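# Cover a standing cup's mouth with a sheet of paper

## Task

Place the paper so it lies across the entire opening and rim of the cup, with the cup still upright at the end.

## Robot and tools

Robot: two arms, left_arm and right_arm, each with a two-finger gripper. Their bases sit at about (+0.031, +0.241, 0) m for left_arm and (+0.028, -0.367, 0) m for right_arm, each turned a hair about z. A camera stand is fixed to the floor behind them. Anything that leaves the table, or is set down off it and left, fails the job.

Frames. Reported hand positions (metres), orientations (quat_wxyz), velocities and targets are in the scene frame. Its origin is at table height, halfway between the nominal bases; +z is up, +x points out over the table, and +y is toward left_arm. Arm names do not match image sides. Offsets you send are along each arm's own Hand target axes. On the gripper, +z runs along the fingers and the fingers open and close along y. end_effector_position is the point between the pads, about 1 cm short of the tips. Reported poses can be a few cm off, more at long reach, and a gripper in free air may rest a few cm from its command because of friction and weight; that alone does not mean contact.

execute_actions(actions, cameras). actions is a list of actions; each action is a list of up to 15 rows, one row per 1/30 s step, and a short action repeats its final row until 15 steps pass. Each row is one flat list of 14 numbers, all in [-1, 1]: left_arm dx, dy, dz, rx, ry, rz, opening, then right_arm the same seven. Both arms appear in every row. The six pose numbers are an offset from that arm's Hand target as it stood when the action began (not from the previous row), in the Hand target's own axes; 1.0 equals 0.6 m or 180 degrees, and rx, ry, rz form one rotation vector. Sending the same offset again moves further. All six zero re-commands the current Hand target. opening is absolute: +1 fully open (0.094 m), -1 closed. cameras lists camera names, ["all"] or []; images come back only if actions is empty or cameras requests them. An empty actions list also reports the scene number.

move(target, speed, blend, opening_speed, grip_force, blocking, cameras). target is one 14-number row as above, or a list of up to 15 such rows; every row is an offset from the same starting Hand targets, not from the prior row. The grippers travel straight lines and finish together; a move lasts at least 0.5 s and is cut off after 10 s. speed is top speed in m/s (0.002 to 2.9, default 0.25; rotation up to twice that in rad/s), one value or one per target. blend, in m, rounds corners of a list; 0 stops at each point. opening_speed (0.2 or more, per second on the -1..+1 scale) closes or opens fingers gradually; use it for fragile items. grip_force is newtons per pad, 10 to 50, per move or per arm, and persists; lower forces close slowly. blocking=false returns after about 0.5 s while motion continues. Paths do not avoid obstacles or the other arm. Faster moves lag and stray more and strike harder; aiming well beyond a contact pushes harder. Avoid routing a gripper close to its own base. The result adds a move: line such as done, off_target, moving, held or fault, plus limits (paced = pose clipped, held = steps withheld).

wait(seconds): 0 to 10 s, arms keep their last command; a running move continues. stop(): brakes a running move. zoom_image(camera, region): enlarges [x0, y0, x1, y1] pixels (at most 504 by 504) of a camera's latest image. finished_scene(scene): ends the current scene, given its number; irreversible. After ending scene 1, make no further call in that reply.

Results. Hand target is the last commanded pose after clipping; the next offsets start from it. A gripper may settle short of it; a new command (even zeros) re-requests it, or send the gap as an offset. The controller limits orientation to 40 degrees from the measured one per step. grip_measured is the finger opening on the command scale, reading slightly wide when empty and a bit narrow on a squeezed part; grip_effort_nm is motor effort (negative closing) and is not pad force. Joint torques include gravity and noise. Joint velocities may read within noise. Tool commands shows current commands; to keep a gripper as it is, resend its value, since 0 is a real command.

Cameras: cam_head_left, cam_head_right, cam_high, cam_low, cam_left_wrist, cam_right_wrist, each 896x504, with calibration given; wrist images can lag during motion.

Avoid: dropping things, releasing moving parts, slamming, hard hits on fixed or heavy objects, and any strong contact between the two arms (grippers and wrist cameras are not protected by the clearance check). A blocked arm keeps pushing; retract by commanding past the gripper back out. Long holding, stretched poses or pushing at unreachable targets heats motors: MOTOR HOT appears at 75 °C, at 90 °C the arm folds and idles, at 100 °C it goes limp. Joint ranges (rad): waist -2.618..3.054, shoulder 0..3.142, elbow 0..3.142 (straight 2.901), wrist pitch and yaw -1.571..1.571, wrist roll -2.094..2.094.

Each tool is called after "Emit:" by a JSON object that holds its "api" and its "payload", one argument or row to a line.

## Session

Emit:
{"api": "execute_actions", "payload": {
  "actions": []
}}

Scene clock: 0.00 s.
left_arm: end_effector_position=(+0.3068, +0.2619, +0.3660) grip_measured=+1.000 grip_effort_nm=n/a end_effector_quat_wxyz=(+0.592, -0.123, +0.796, -0.023) | right_arm: end_effector_position=(+0.3327, -0.3838, +0.3462) grip_measured=+1.000 grip_effort_nm=n/a end_effector_quat_wxyz=(+0.634, +0.029, +0.771, +0.060)
Joint positions: left_arm=[0.034 0.758 1.109 -0.655 -0.106 -0.226 0.094] | right_arm=[-0.211 0.755 0.9 -0.343 -0.266 0.08 0.094]
Joint velocities: within noise
Joint torques (N m): no reading
Heat: left arm: 32 °C; right arm: 30 °C.
Hand target: left_arm +0.3049, +0.2621, +0.3726; +0.600, -0.123, +0.790, -0.024 | right_arm +0.3306, -0.3832, +0.3505; +0.638, +0.027, +0.768, +0.059
Tool commands: left_gripper/opening=+1.0 right_gripper/opening=+1.0
camera_calibration:
cam_left_wrist: T_world_to_cam=[[0.163274, -0.984325, 0.0666723, 0.193229], [-0.736107, -0.166538, -0.656058, 0.554847], [0.656878, 0.0580389, -0.75176, 0.173826], [0, 0, 0, 1]] pos_world=[0.262695, 0.272514, 0.481804]
cam_right_wrist: T_world_to_cam=[[0.0315401, -0.966518, -0.254652, -0.287767], [-0.718679, 0.155134, -0.677815, 0.573427], [0.694626, 0.204391, -0.689724, 0.194736], [0, 0, 0, 1]] pos_world=[0.285917, -0.406893, 0.449711]

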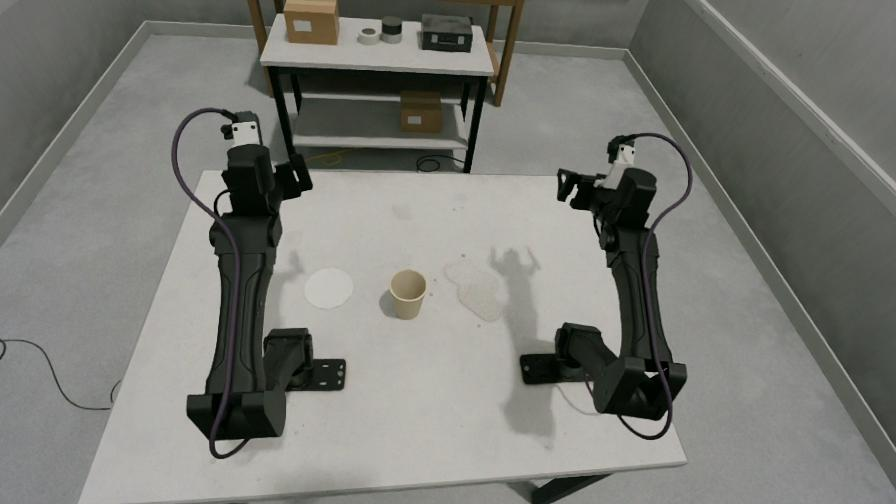

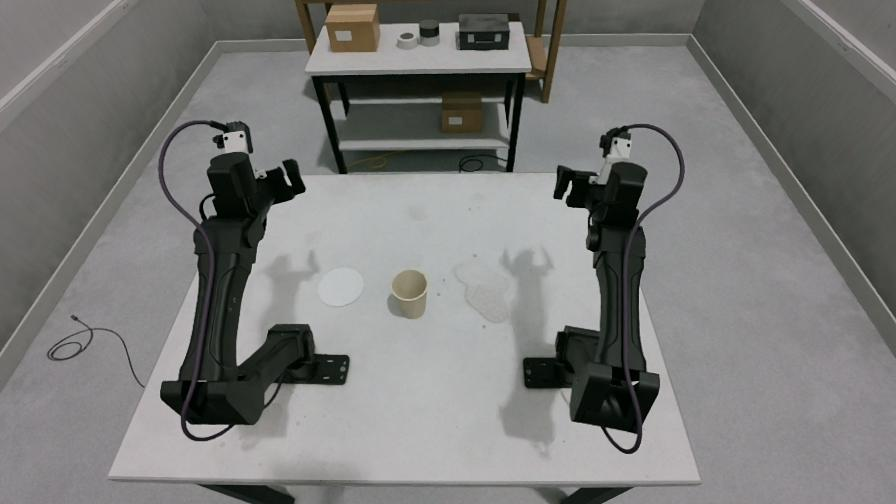

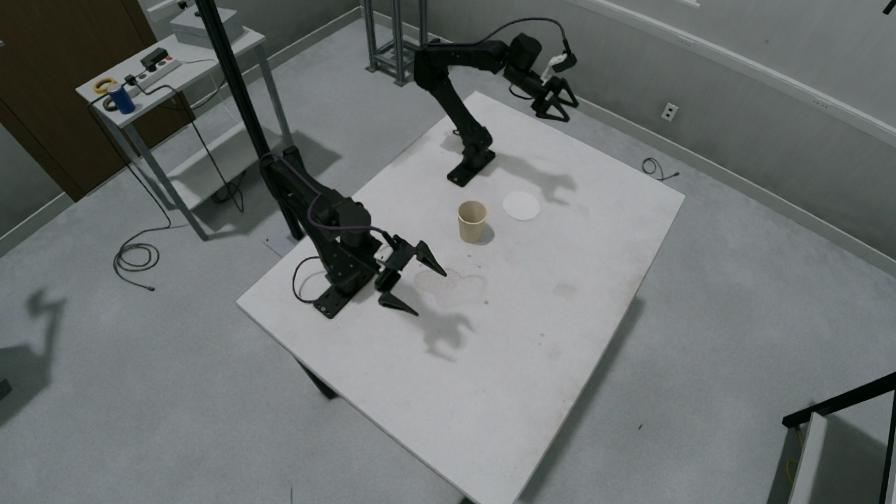

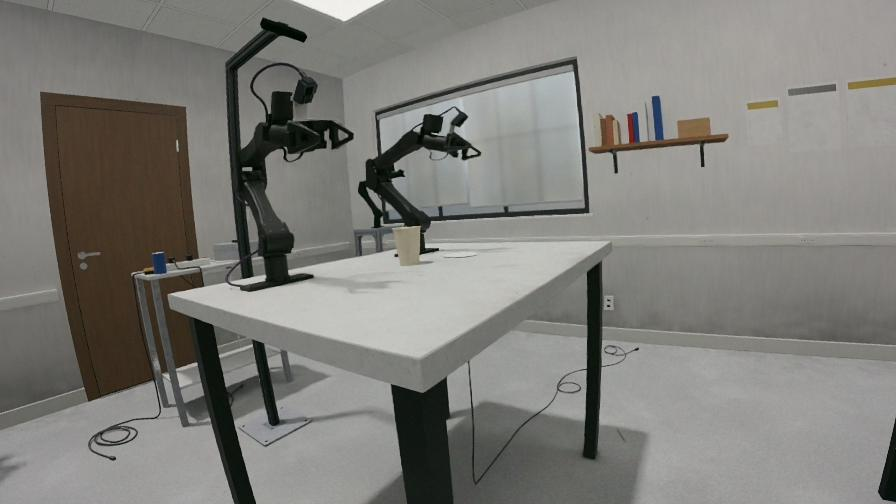

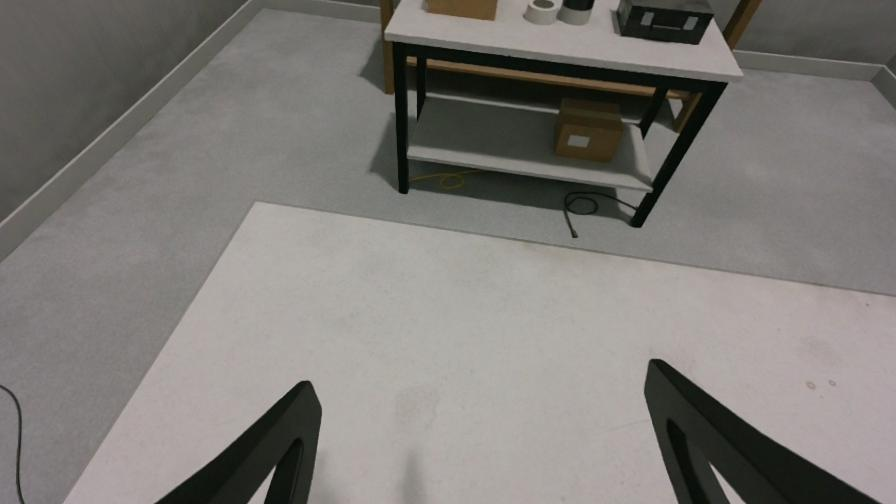

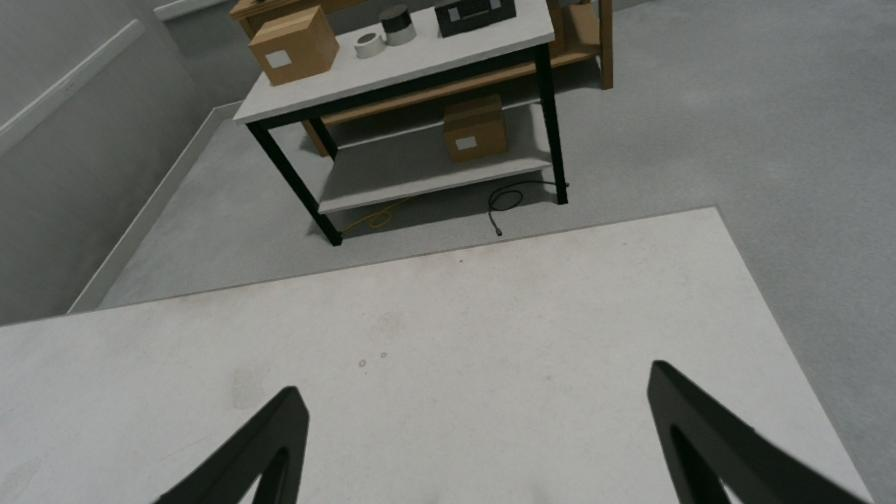

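Emit:
{"api": "zoom_image", "payload": {
  "camera": "cam_head_right",
  "region": [300, 240, 440, 340]
}}

Emit:
{"api": "zoom_image", "payload": {
  "camera": "cam_head_left",
  "region": [290, 240, 430, 340]
}}

Emit:
{"api": "zoom_image", "payload": {
  "camera": "cam_low",
  "region": [380, 210, 490, 280]
}}

Emit:
{"api": "zoom_image", "payload": {
  "camera": "cam_high",
  "region": [440, 170, 560, 260]
}}

Scaled by 3.600 from the camera's 896x504 image, which has a finer 1280x720 frame.

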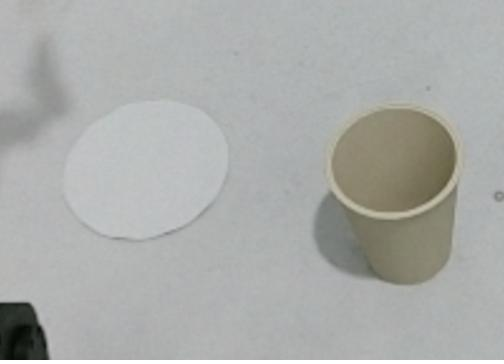

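Scaled by 3.600 from the camera's 896x504 image, which has a finer 1280x720 frame.

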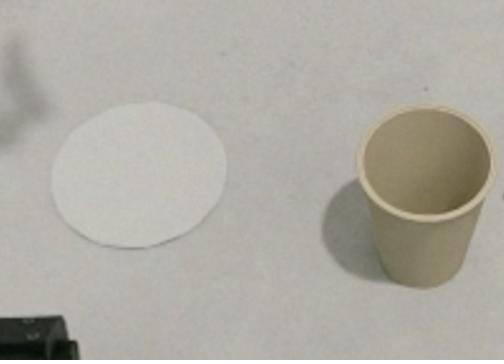

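Scaled by 4.582 from the camera's 896x504 image, which has a finer 1280x720 frame.

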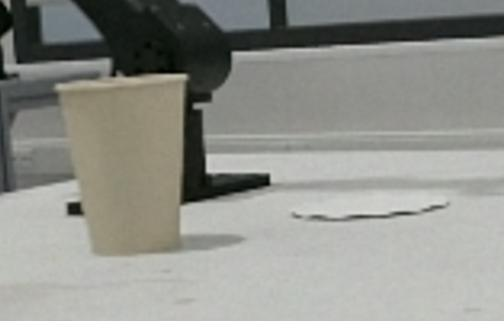

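Scaled by 4.200 from the camera's 896x504 image, which has a finer 1280x720 frame.

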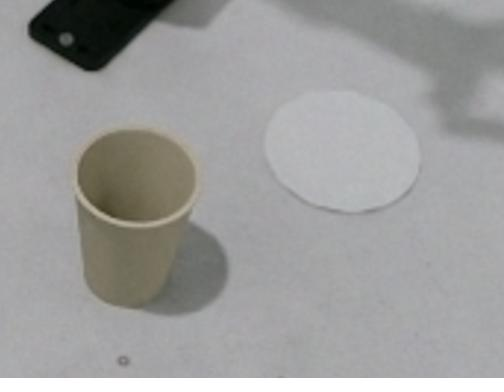

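Emit:
{"api": "move", "payload": {
  "target": [
    [0.3263, 0.1498, 0.0678, 0.1795, 0.3847, -0.1490, -0.70, 0, 0, 0, 0, 0, 0, 1],
    [0.5203, 0.1720, 0.0542, 0.1795, 0.3847, -0.1490, -0.70, 0, 0, 0, 0, 0, 0, 1]
  ],
  "blend": 0.02,
  "speed": 0.25,
  "cameras": ["cam_left_wrist", "cam_head_right", "cam_low"]
}}

Emit:
{"api": "zoom_image", "payload": {
  "camera": "cam_left_wrist",
  "region": [380, 80, 680, 400]
}}

Emit:
{"api": "zoom_image", "payload": {
  "camera": "cam_low",
  "region": [420, 220, 500, 270]
}}

Scene clock: 41.37 s.
left_arm: end_effector_position=(+0.2406, +0.2965, +0.0542) grip_measured=-0.698 grip_effort_nm=-0.06 end_effector_quat_wxyz=(+0.037, -0.097, +0.903, -0.417) | right_arm: end_effector_position=(+0.3327, -0.3838, +0.3462) grip_measured=+1.000 grip_effort_nm=-0.01 end_effector_quat_wxyz=(+0.634, +0.029, +0.771, +0.060)
Joint positions: left_arm=[0.831 1.858 1.019 -1.319 0.676 0.799 0.014] | right_arm=[-0.211 0.755 0.9 -0.343 -0.266 0.08 0.094]
Joint torques (N m): left_arm=[0.42 -5.68 2.99 -0.4 0.35 0.09] | right_arm=[0.06 -0.64 8.47 1.97 -0.05 -0.04]
Heat: left arm: 33 °C; right arm: 34 °C.
Hand target: left_arm +0.2409, +0.2962, +0.0503; +0.044, -0.095, +0.902, -0.420 | right_arm +0.3306, -0.3832, +0.3505; +0.638, +0.027, +0.768, +0.059
Off the commanded pose: left_arm 0.004 m, 1 deg | right_arm 0.005 m, 1 deg.
move: done
camera_calibration:
cam_left_wrist: T_world_to_cam=[[0.0350549, -0.673639, 0.738229, 0.161259], [-0.92012, 0.266557, 0.286927, 0.172113], [-0.390065, -0.689317, -0.610484, 0.446732], [0, 0, 0, 1]] pos_world=[0.326967, 0.370693, 0.104293]
Images, in order (width x height): cam_head_right 896x504, cam_low 896x504, cam_left_wrist 896x504.

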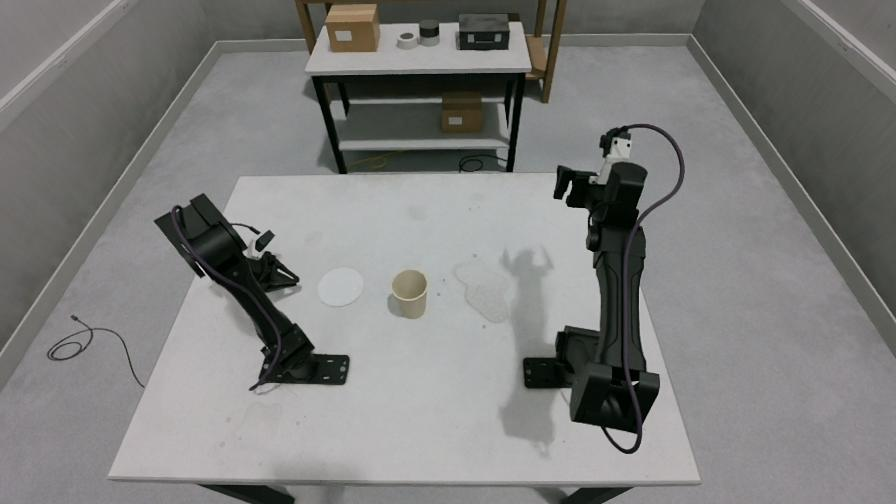

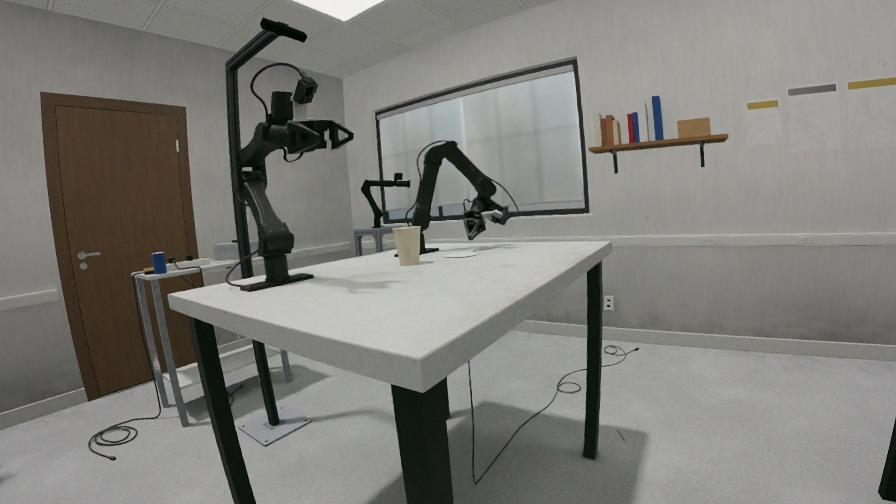

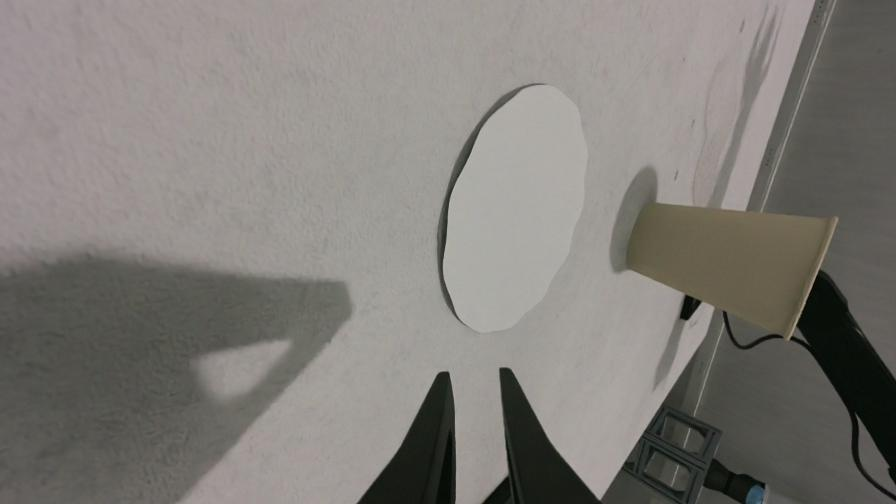

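Scaled by 1.575 from the camera's 896x504 image, which has a finer 1280x720 frame.

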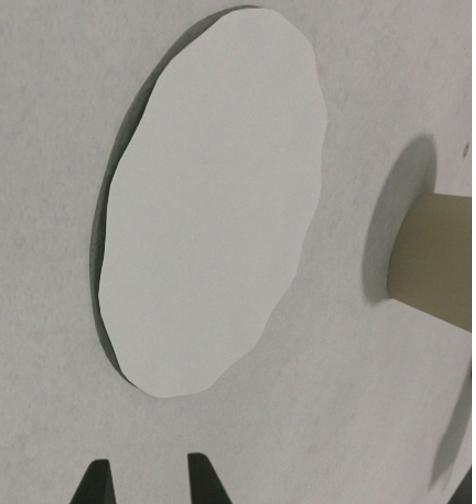

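Scaled by 6.300 from the camera's 896x504 image, which has a finer 1280x720 frame.

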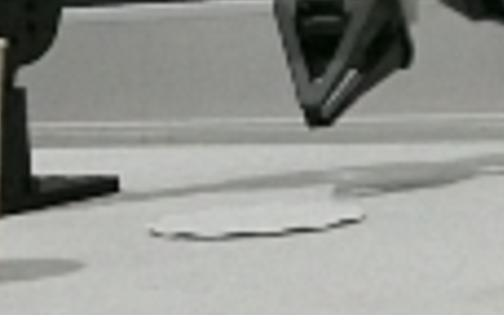

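Emit:
{"api": "move", "payload": {
  "target": [
    [0.0184, 0.0265, 0.0575, 0, -0.0255, -0.0214, -0.70, 0, 0, 0, 0, 0, 0, 1],
    [0.0184, 0.0373, 0.0665, 0, -0.0255, -0.0214, -0.70, 0, 0, 0, 0, 0, 0, 1]
  ],
  "speed": [0.12, 0.03],
  "cameras": ["cam_left_wrist", "cam_low"]
}}

Emit:
{"api": "zoom_image", "payload": {
  "camera": "cam_left_wrist",
  "region": [400, 220, 620, 440]
}}

Emit:
{"api": "zoom_image", "payload": {
  "camera": "cam_low",
  "region": [430, 220, 490, 265]
}}

Scene clock: 73.60 s.
left_arm: end_effector_position=(+0.2310, +0.2780, +0.0120) grip_measured=-0.698 grip_effort_nm=-0.05 end_effector_quat_wxyz=(+0.054, -0.141, +0.897, -0.416) | right_arm: end_effector_position=(+0.3327, -0.3838, +0.3462) grip_measured=+1.000 grip_effort_nm=-0.01 end_effector_quat_wxyz=(+0.634, +0.029, +0.771, +0.060)
Joint positions: left_arm=[0.834 1.858 0.81 -1.049 0.723 0.693 0.014] | right_arm=[-0.211 0.755 0.9 -0.343 -0.266 0.08 0.094]
Joint torques (N m): left_arm=[0.25 -4.98 2.11 -0.1 0.44 0] | right_arm=[0.05 -0.64 8.46 1.98 -0.06 -0.04]
Heat: left arm: 32 °C; right arm: 35 °C.
Hand target: left_arm +0.2335, +0.2781, +0.0075; +0.066, -0.142, +0.895, -0.417 | right_arm +0.3306, -0.3832, +0.3505; +0.638, +0.027, +0.768, +0.059
Off the commanded pose: left_arm 0.005 m, 1 deg | right_arm 0.005 m, 1 deg.
move: done
camera_calibration:
cam_left_wrist: T_world_to_cam=[[0.104469, -0.664706, 0.739765, 0.16176], [-0.939584, 0.17785, 0.292491, 0.209372], [-0.325988, -0.725628, -0.605967, 0.399688], [0, 0, 0, 1]] pos_world=[0.310117, 0.36031, 0.0612937]
Images, in order (width x height): cam_low 896x504, cam_left_wrist 896x504.

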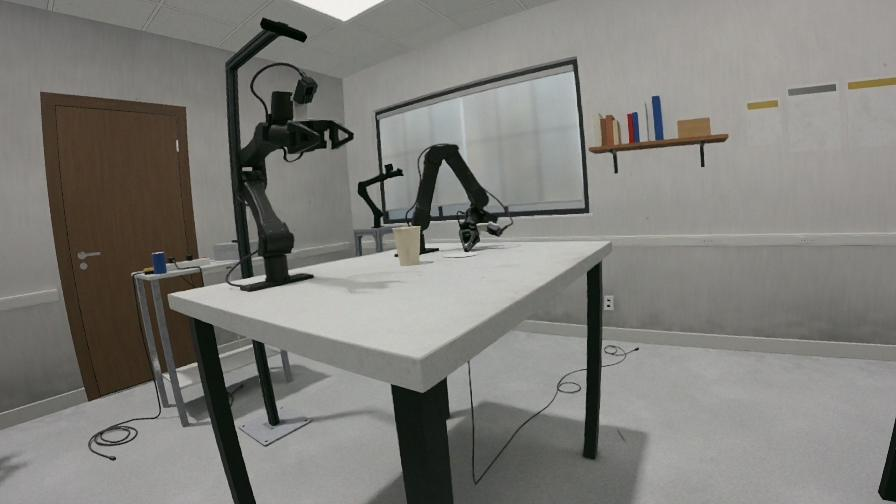

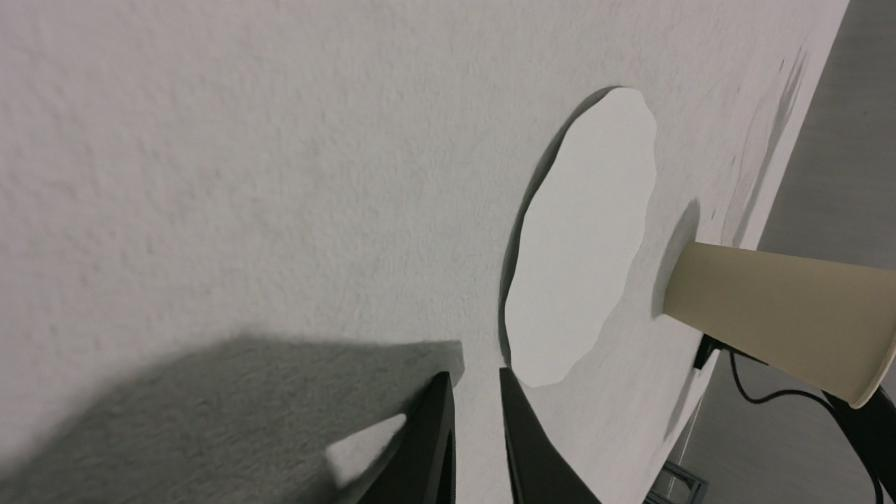

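Scaled by 2.291 from the camera's 896x504 image, which has a finer 1280x720 frame.

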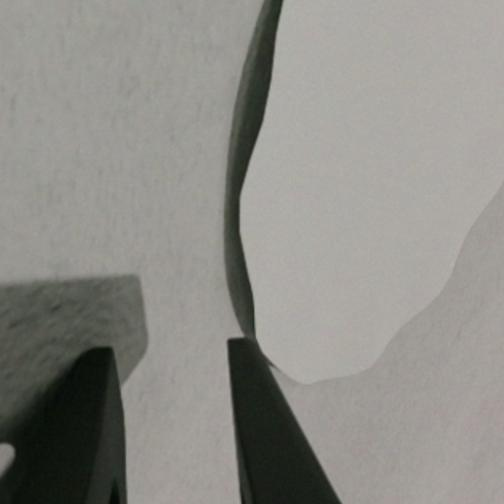

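Scaled by 8.400 from the camera's 896x504 image, which has a finer 1280x720 frame.

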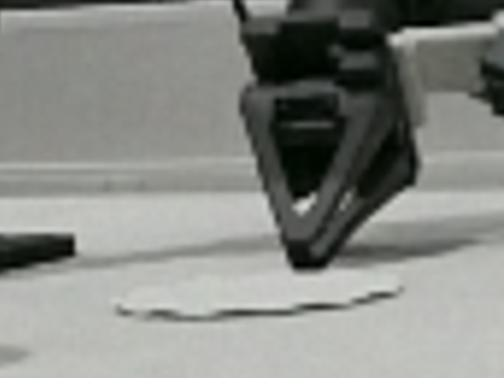

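Emit:
{"api": "move", "payload": {
  "target": [-0.0057, -0.0347, 0.0362, 0, 0, 0, -0.70, 0, 0, 0, 0, 0, 0, 1],
  "speed": 0.05,
  "cameras": ["cam_left_wrist", "cam_head_right"]
}}

Emit:
{"api": "zoom_image", "payload": {
  "camera": "cam_left_wrist",
  "region": [400, 240, 600, 440]
}}

Emit:
{"api": "zoom_image", "payload": {
  "camera": "cam_head_right",
  "region": [280, 240, 390, 325]
}}

Scene clock: 82.93 s.
left_arm: end_effector_position=(+0.2411, +0.2504, +0.0119) grip_measured=-0.698 grip_effort_nm=-0.04 end_effector_quat_wxyz=(+0.046, -0.155, +0.891, -0.425) | right_arm: end_effector_position=(+0.3327, -0.3838, +0.3462) grip_measured=+1.000 grip_effort_nm=-0.01 end_effector_quat_wxyz=(+0.634, +0.029, +0.771, +0.060)
Joint positions: left_arm=[0.722 1.816 0.749 -0.959 0.787 0.538 0.014] | right_arm=[-0.211 0.755 0.9 -0.343 -0.266 0.08 0.094]
Joint torques (N m): left_arm=[-0.91 -6.64 2.13 0.17 0.42 0.01] | right_arm=[0.06 -0.64 8.46 1.97 -0.06 -0.04]
Heat: left arm: 32 °C; right arm: 36 °C.
Hand target: left_arm +0.2460, +0.2506, +0.0094; +0.066, -0.141, +0.895, -0.417 | right_arm +0.3306, -0.3832, +0.3505; +0.638, +0.027, +0.768, +0.059
Off the commanded pose: left_arm 0.005 m, 3 deg | right_arm 0.005 m, 1 deg.
move: off_target (left_arm)
camera_calibration:
cam_left_wrist: T_world_to_cam=[[0.133658, -0.643013, 0.754102, 0.129781], [-0.935787, 0.168613, 0.309634, 0.224974], [-0.32625, -0.747064, -0.579187, 0.387969], [0, 0, 0, 1]] pos_world=[0.319756, 0.335354, 0.0571787]
Images, in order (width x height): cam_head_right 896x504, cam_left_wrist 896x504.

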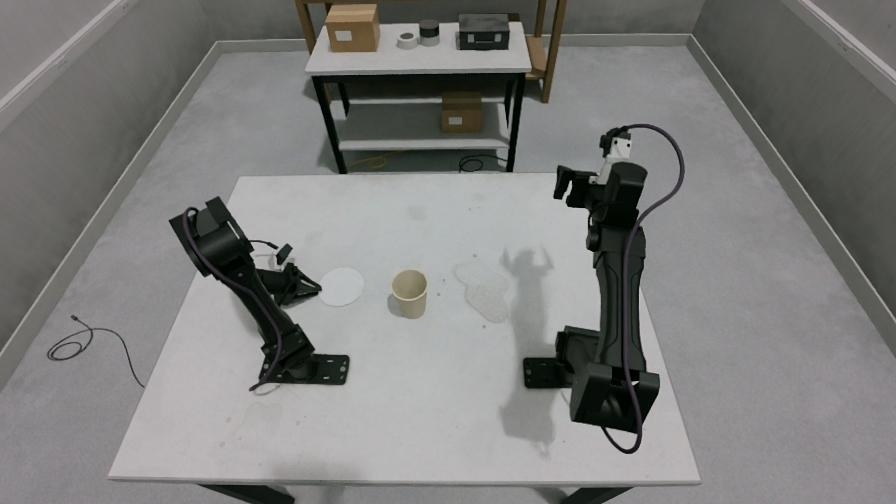

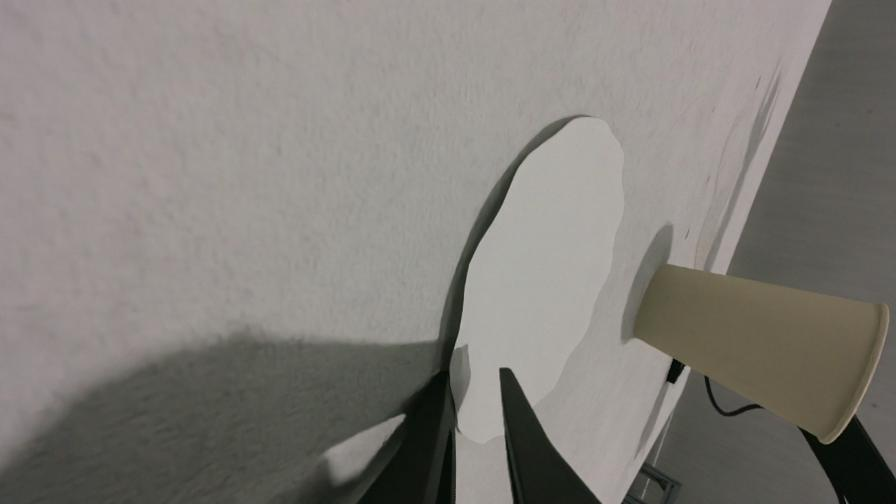

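Scaled by 2.520 from the camera's 896x504 image, which has a finer 1280x720 frame.

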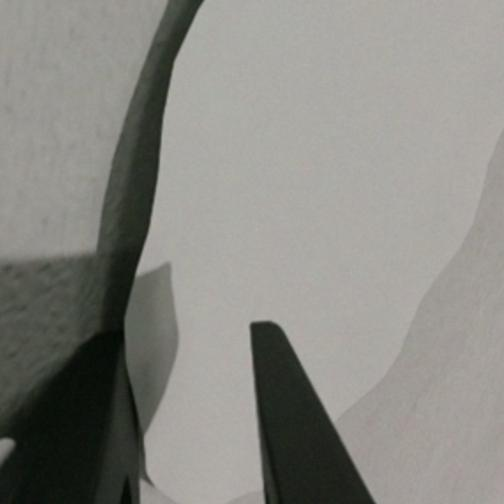

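Scaled by 4.582 from the camera's 896x504 image, which has a finer 1280x720 frame.

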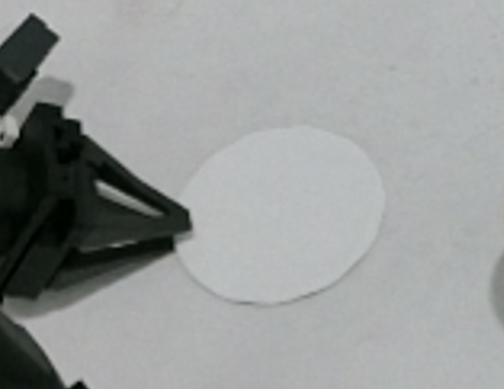

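Emit:
{"api": "move", "payload": {
  "target": [0, -0.0070, 0.0083, 0, 0, 0, -0.70, 0, 0, 0, 0, 0, 0, 1],
  "speed": 0.04,
  "cameras": ["cam_left_wrist", "cam_head_right"]
}}

Emit:
{"api": "zoom_image", "payload": {
  "camera": "cam_left_wrist",
  "region": [400, 240, 600, 440]
}}

Emit:
{"api": "zoom_image", "payload": {
  "camera": "cam_head_right",
  "region": [280, 240, 390, 325]
}}

Scene clock: 90.43 s.
left_arm: end_effector_position=(+0.2443, +0.2452, +0.0118) grip_measured=-0.698 grip_effort_nm=-0.04 end_effector_quat_wxyz=(+0.049, -0.155, +0.891, -0.424) | right_arm: end_effector_position=(+0.3327, -0.3838, +0.3462) grip_measured=+1.000 grip_effort_nm=-0.01 end_effector_quat_wxyz=(+0.634, +0.029, +0.771, +0.060)
Joint positions: left_arm=[0.696 1.8 0.734 -0.927 0.801 0.501 0.014] | right_arm=[-0.211 0.755 0.9 -0.343 -0.266 0.08 0.094]
Joint torques (N m): left_arm=[-1.07 -6.45 2.11 0.18 0.39 -0.03] | right_arm=[0.06 -0.65 8.46 1.97 -0.06 -0.04]
Heat: left arm: 32 °C; right arm: 36 °C.
Hand target: left_arm +0.2480, +0.2444, +0.0095; +0.066, -0.141, +0.895, -0.417 | right_arm +0.3306, -0.3832, +0.3505; +0.638, +0.027, +0.768, +0.059
Off the commanded pose: left_arm 0.004 m, 3 deg | right_arm 0.005 m, 1 deg.
move: off_target (left_arm)
camera_calibration:
cam_left_wrist: T_world_to_cam=[[0.131517, -0.644707, 0.753031, 0.127001], [-0.937935, 0.16498, 0.305058, 0.230336], [-0.320908, -0.746414, -0.582996, 0.383672], [0, 0, 0, 1]] pos_world=[0.322461, 0.330256, 0.0577774]
Images, in order (width x height): cam_head_right 896x504, cam_left_wrist 896x504.

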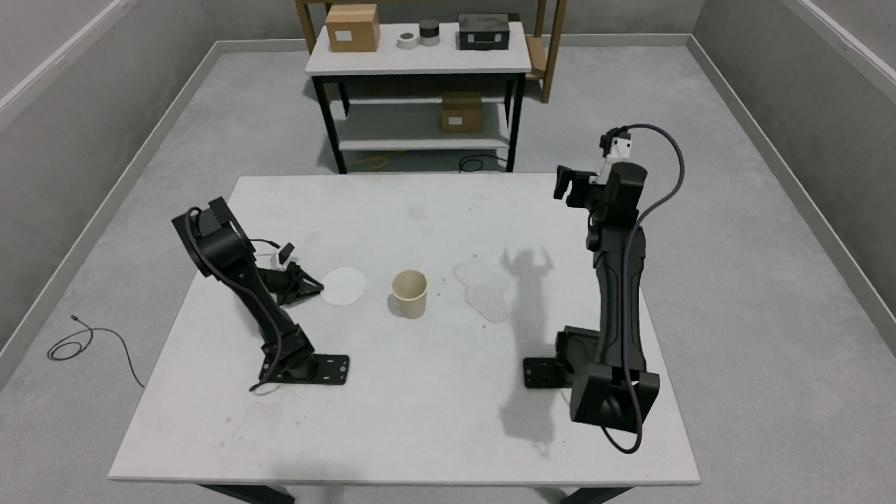

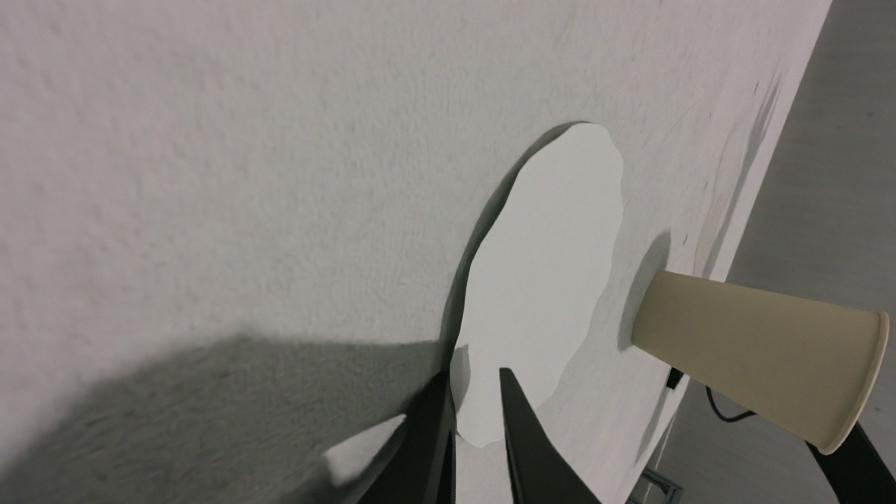

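Scaled by 2.520 from the camera's 896x504 image, which has a finer 1280x720 frame.

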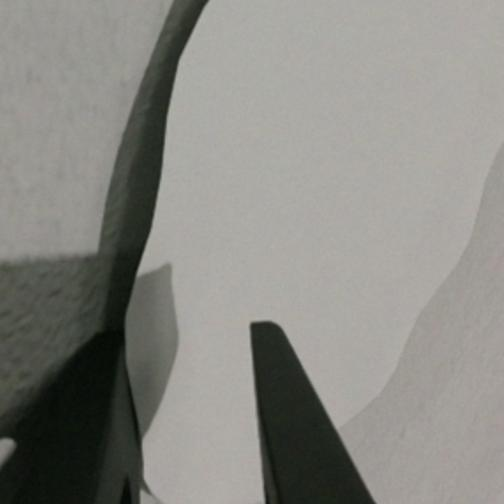

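Scaled by 4.582 from the camera's 896x504 image, which has a finer 1280x720 frame.

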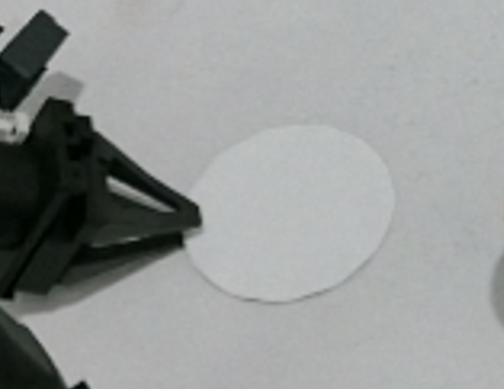

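Emit:
{"api": "zoom_image", "payload": {
  "camera": "cam_left_wrist",
  "region": [420, 320, 500, 460]
}}

Scaled by 3.600 from the camera's 896x504 image, which has a finer 1280x720 frame.

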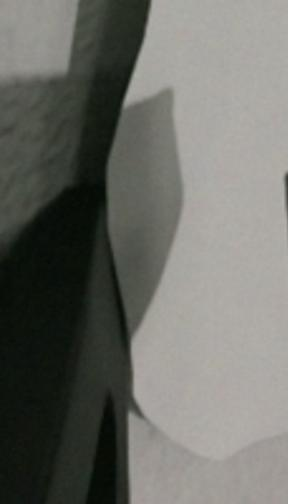

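Emit:
{"api": "move", "payload": {
  "target": [0, 0.0083, 0, 0, 0, 0, -1, 0, 0, 0, 0, 0, 0, 1],
  "speed": 0.0035,
  "opening_speed": 0.2,
  "grip_force": [20, 50],
  "cameras": ["cam_left_wrist", "cam_head_right"]
}}

Emit:
{"api": "zoom_image", "payload": {
  "camera": "cam_left_wrist",
  "region": [420, 280, 540, 440]
}}

Emit:
{"api": "zoom_image", "payload": {
  "camera": "cam_head_right",
  "region": [280, 240, 390, 325]
}}

Scene clock: 164.10 s.
left_arm: end_effector_position=(+0.2480, +0.2487, +0.0086) grip_measured=-0.995 grip_effort_nm=-0.24 end_effector_quat_wxyz=(+0.060, -0.146, +0.896, -0.415) | right_arm: end_effector_position=(+0.3327, -0.3838, +0.3462) grip_measured=+1.000 grip_effort_nm=-0.01 end_effector_quat_wxyz=(+0.634, +0.029, +0.771, +0.060)
Joint positions: left_arm=[0.694 1.8 0.734 -0.896 0.794 0.506 0] | right_arm=[-0.211 0.755 0.9 -0.343 -0.266 0.08 0.094]
Joint torques (N m): left_arm=[0.29 -5.03 2.25 -0.01 0.41 0.09] | right_arm=[0.06 -0.66 8.46 1.98 -0.05 -0.04]
Heat: left arm: 32 °C; right arm: 38 °C.
Hand target: left_arm +0.2470, +0.2475, +0.0056; +0.066, -0.142, +0.895, -0.417 | right_arm +0.3306, -0.3832, +0.3505; +0.638, +0.027, +0.768, +0.059
Off the commanded pose: left_arm 0.003 m, 1 deg | right_arm 0.005 m, 1 deg.
grip_force (N): 20, 50
move: done
camera_calibration:
cam_left_wrist: T_world_to_cam=[[0.108165, -0.664652, 0.739282, 0.142128], [-0.94382, 0.164921, 0.286364, 0.235923], [-0.312255, -0.728724, -0.609473, 0.379217], [0, 0, 0, 1]] pos_world=[0.325708, 0.331902, 0.0584902]
Images, in order (width x height): cam_head_right 896x504, cam_left_wrist 896x504.

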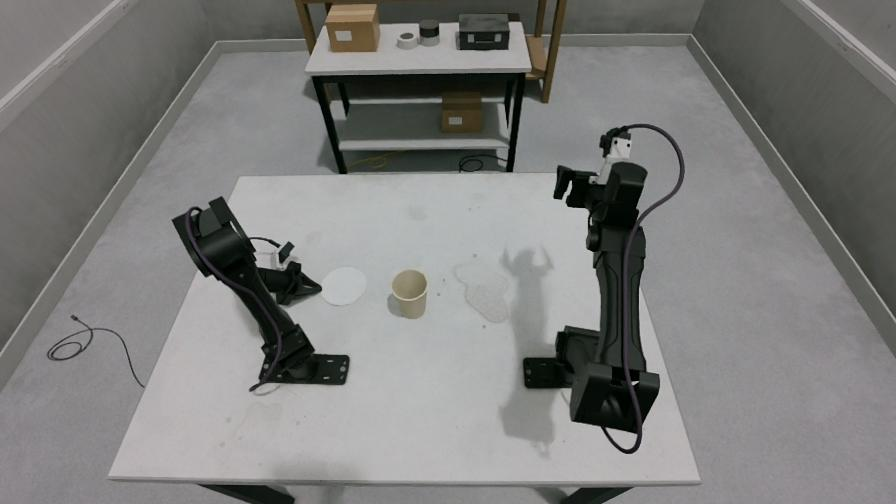

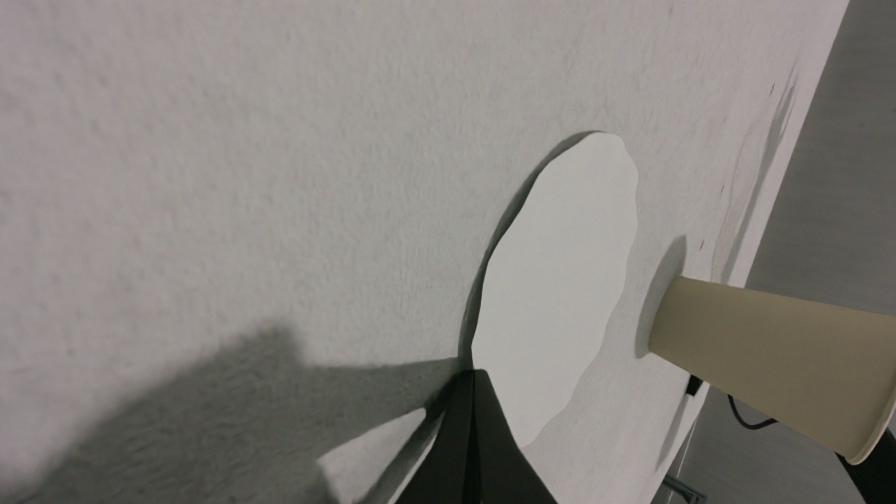

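Scaled by 3.150 from the camera's 896x504 image, which has a finer 1280x720 frame.

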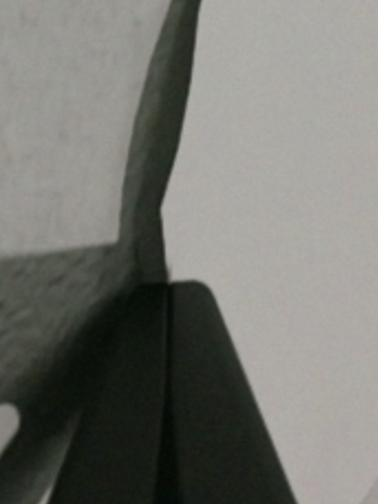

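Scaled by 4.582 from the camera's 896x504 image, which has a finer 1280x720 frame.

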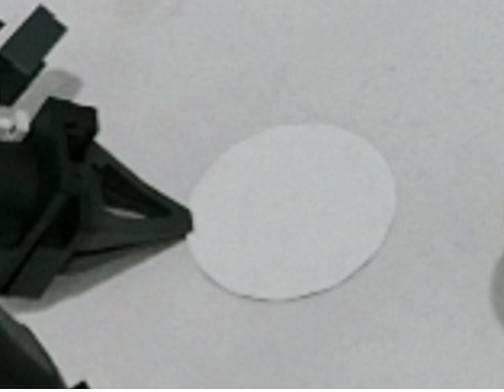

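Emit:
{"api": "move", "payload": {
  "target": [0, -0.0255, -0.0214, 0, 0, 0, -1, 0, 0, 0, 0, 0, 0, 1],
  "speed": 0.03,
  "cameras": ["cam_left_wrist", "cam_head_right", "cam_low"]
}}

Emit:
{"api": "zoom_image", "payload": {
  "camera": "cam_left_wrist",
  "region": [420, 120, 660, 440]
}}

Emit:
{"api": "zoom_image", "payload": {
  "camera": "cam_low",
  "region": [430, 215, 490, 265]
}}

Scene clock: 168.27 s.
left_arm: end_effector_position=(+0.2425, +0.2445, +0.0193) grip_measured=-0.995 grip_effort_nm=-0.24 end_effector_quat_wxyz=(+0.051, -0.150, +0.894, -0.420) | right_arm: end_effector_position=(+0.3327, -0.3838, +0.3462) grip_measured=+1.000 grip_effort_nm=-0.01 end_effector_quat_wxyz=(+0.634, +0.029, +0.771, +0.060)
Joint positions: left_arm=[0.694 1.761 0.734 -0.957 0.793 0.506 0] | right_arm=[-0.211 0.755 0.9 -0.343 -0.266 0.08 0.094]
Joint torques (N m): left_arm=[0.23 -6.78 4.96 -0.38 0.4 0.11] | right_arm=[0.05 -0.65 8.47 1.97 -0.05 -0.04]
Heat: left arm: 32 °C; right arm: 38 °C.
Hand target: left_arm +0.2470, +0.2475, +0.0256; +0.066, -0.142, +0.895, -0.417 | right_arm +0.3306, -0.3832, +0.3505; +0.638, +0.027, +0.768, +0.059
Off the commanded pose: left_arm 0.008 m, 2 deg | right_arm 0.005 m, 1 deg.
grip_force (N): 20, 50
move: done
camera_calibration:
cam_left_wrist: T_world_to_cam=[[0.120531, -0.655108, 0.745859, 0.126471], [-0.938749, 0.169123, 0.300247, 0.225814], [-0.322836, -0.736363, -0.594597, 0.385164], [0, 0, 0, 1]] pos_world=[0.321083, 0.328282, 0.0668876]
Images, in order (width x height): cam_head_right 896x504, cam_low 896x504, cam_left_wrist 896x504.

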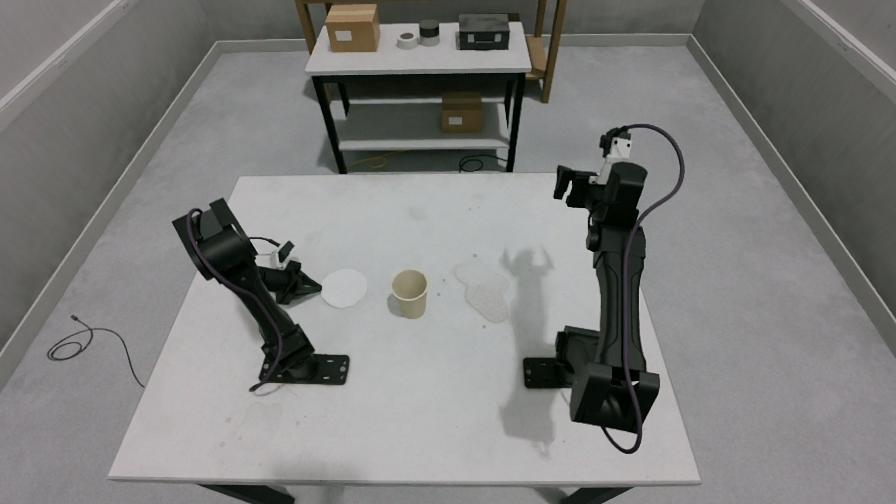

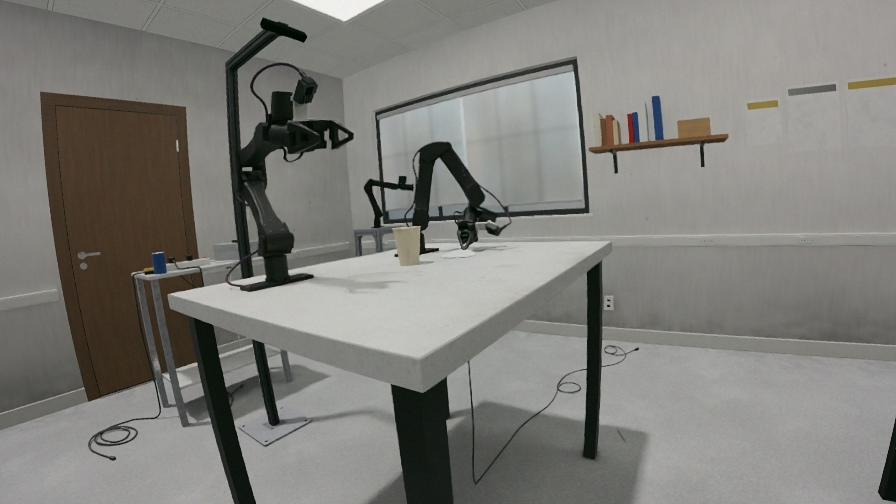

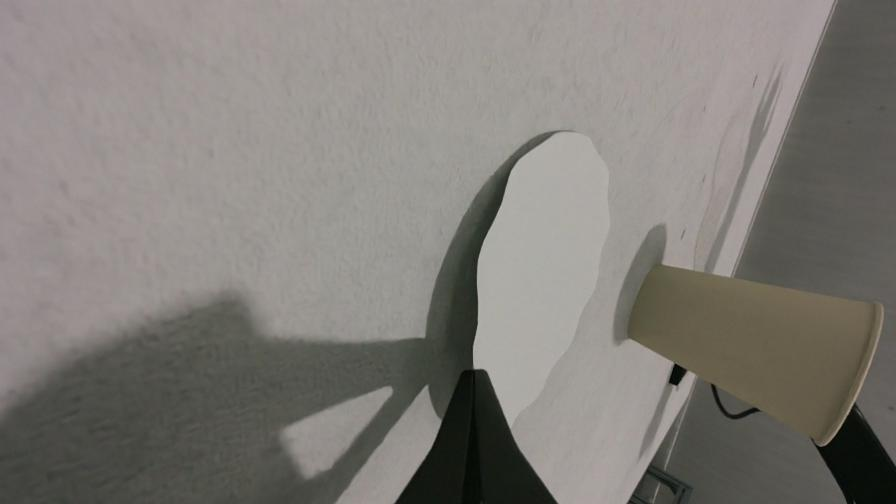

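Scaled by 1.575 from the camera's 896x504 image, which has a finer 1280x720 frame.

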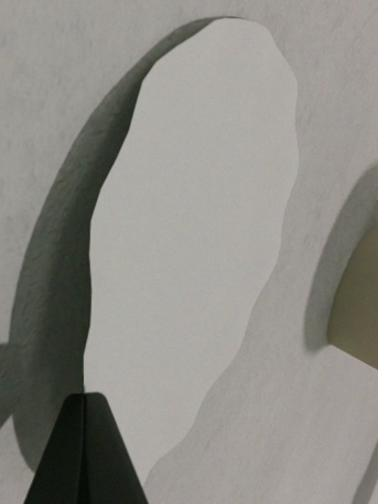

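Scaled by 8.400 from the camera's 896x504 image, which has a finer 1280x720 frame.

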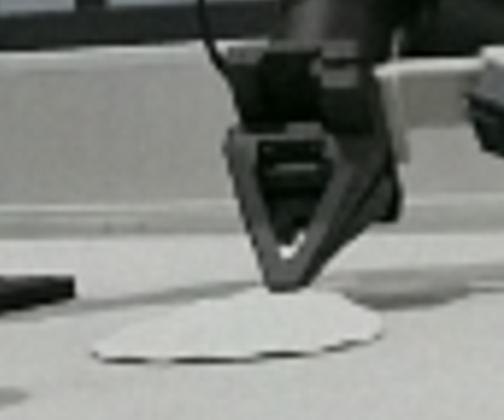

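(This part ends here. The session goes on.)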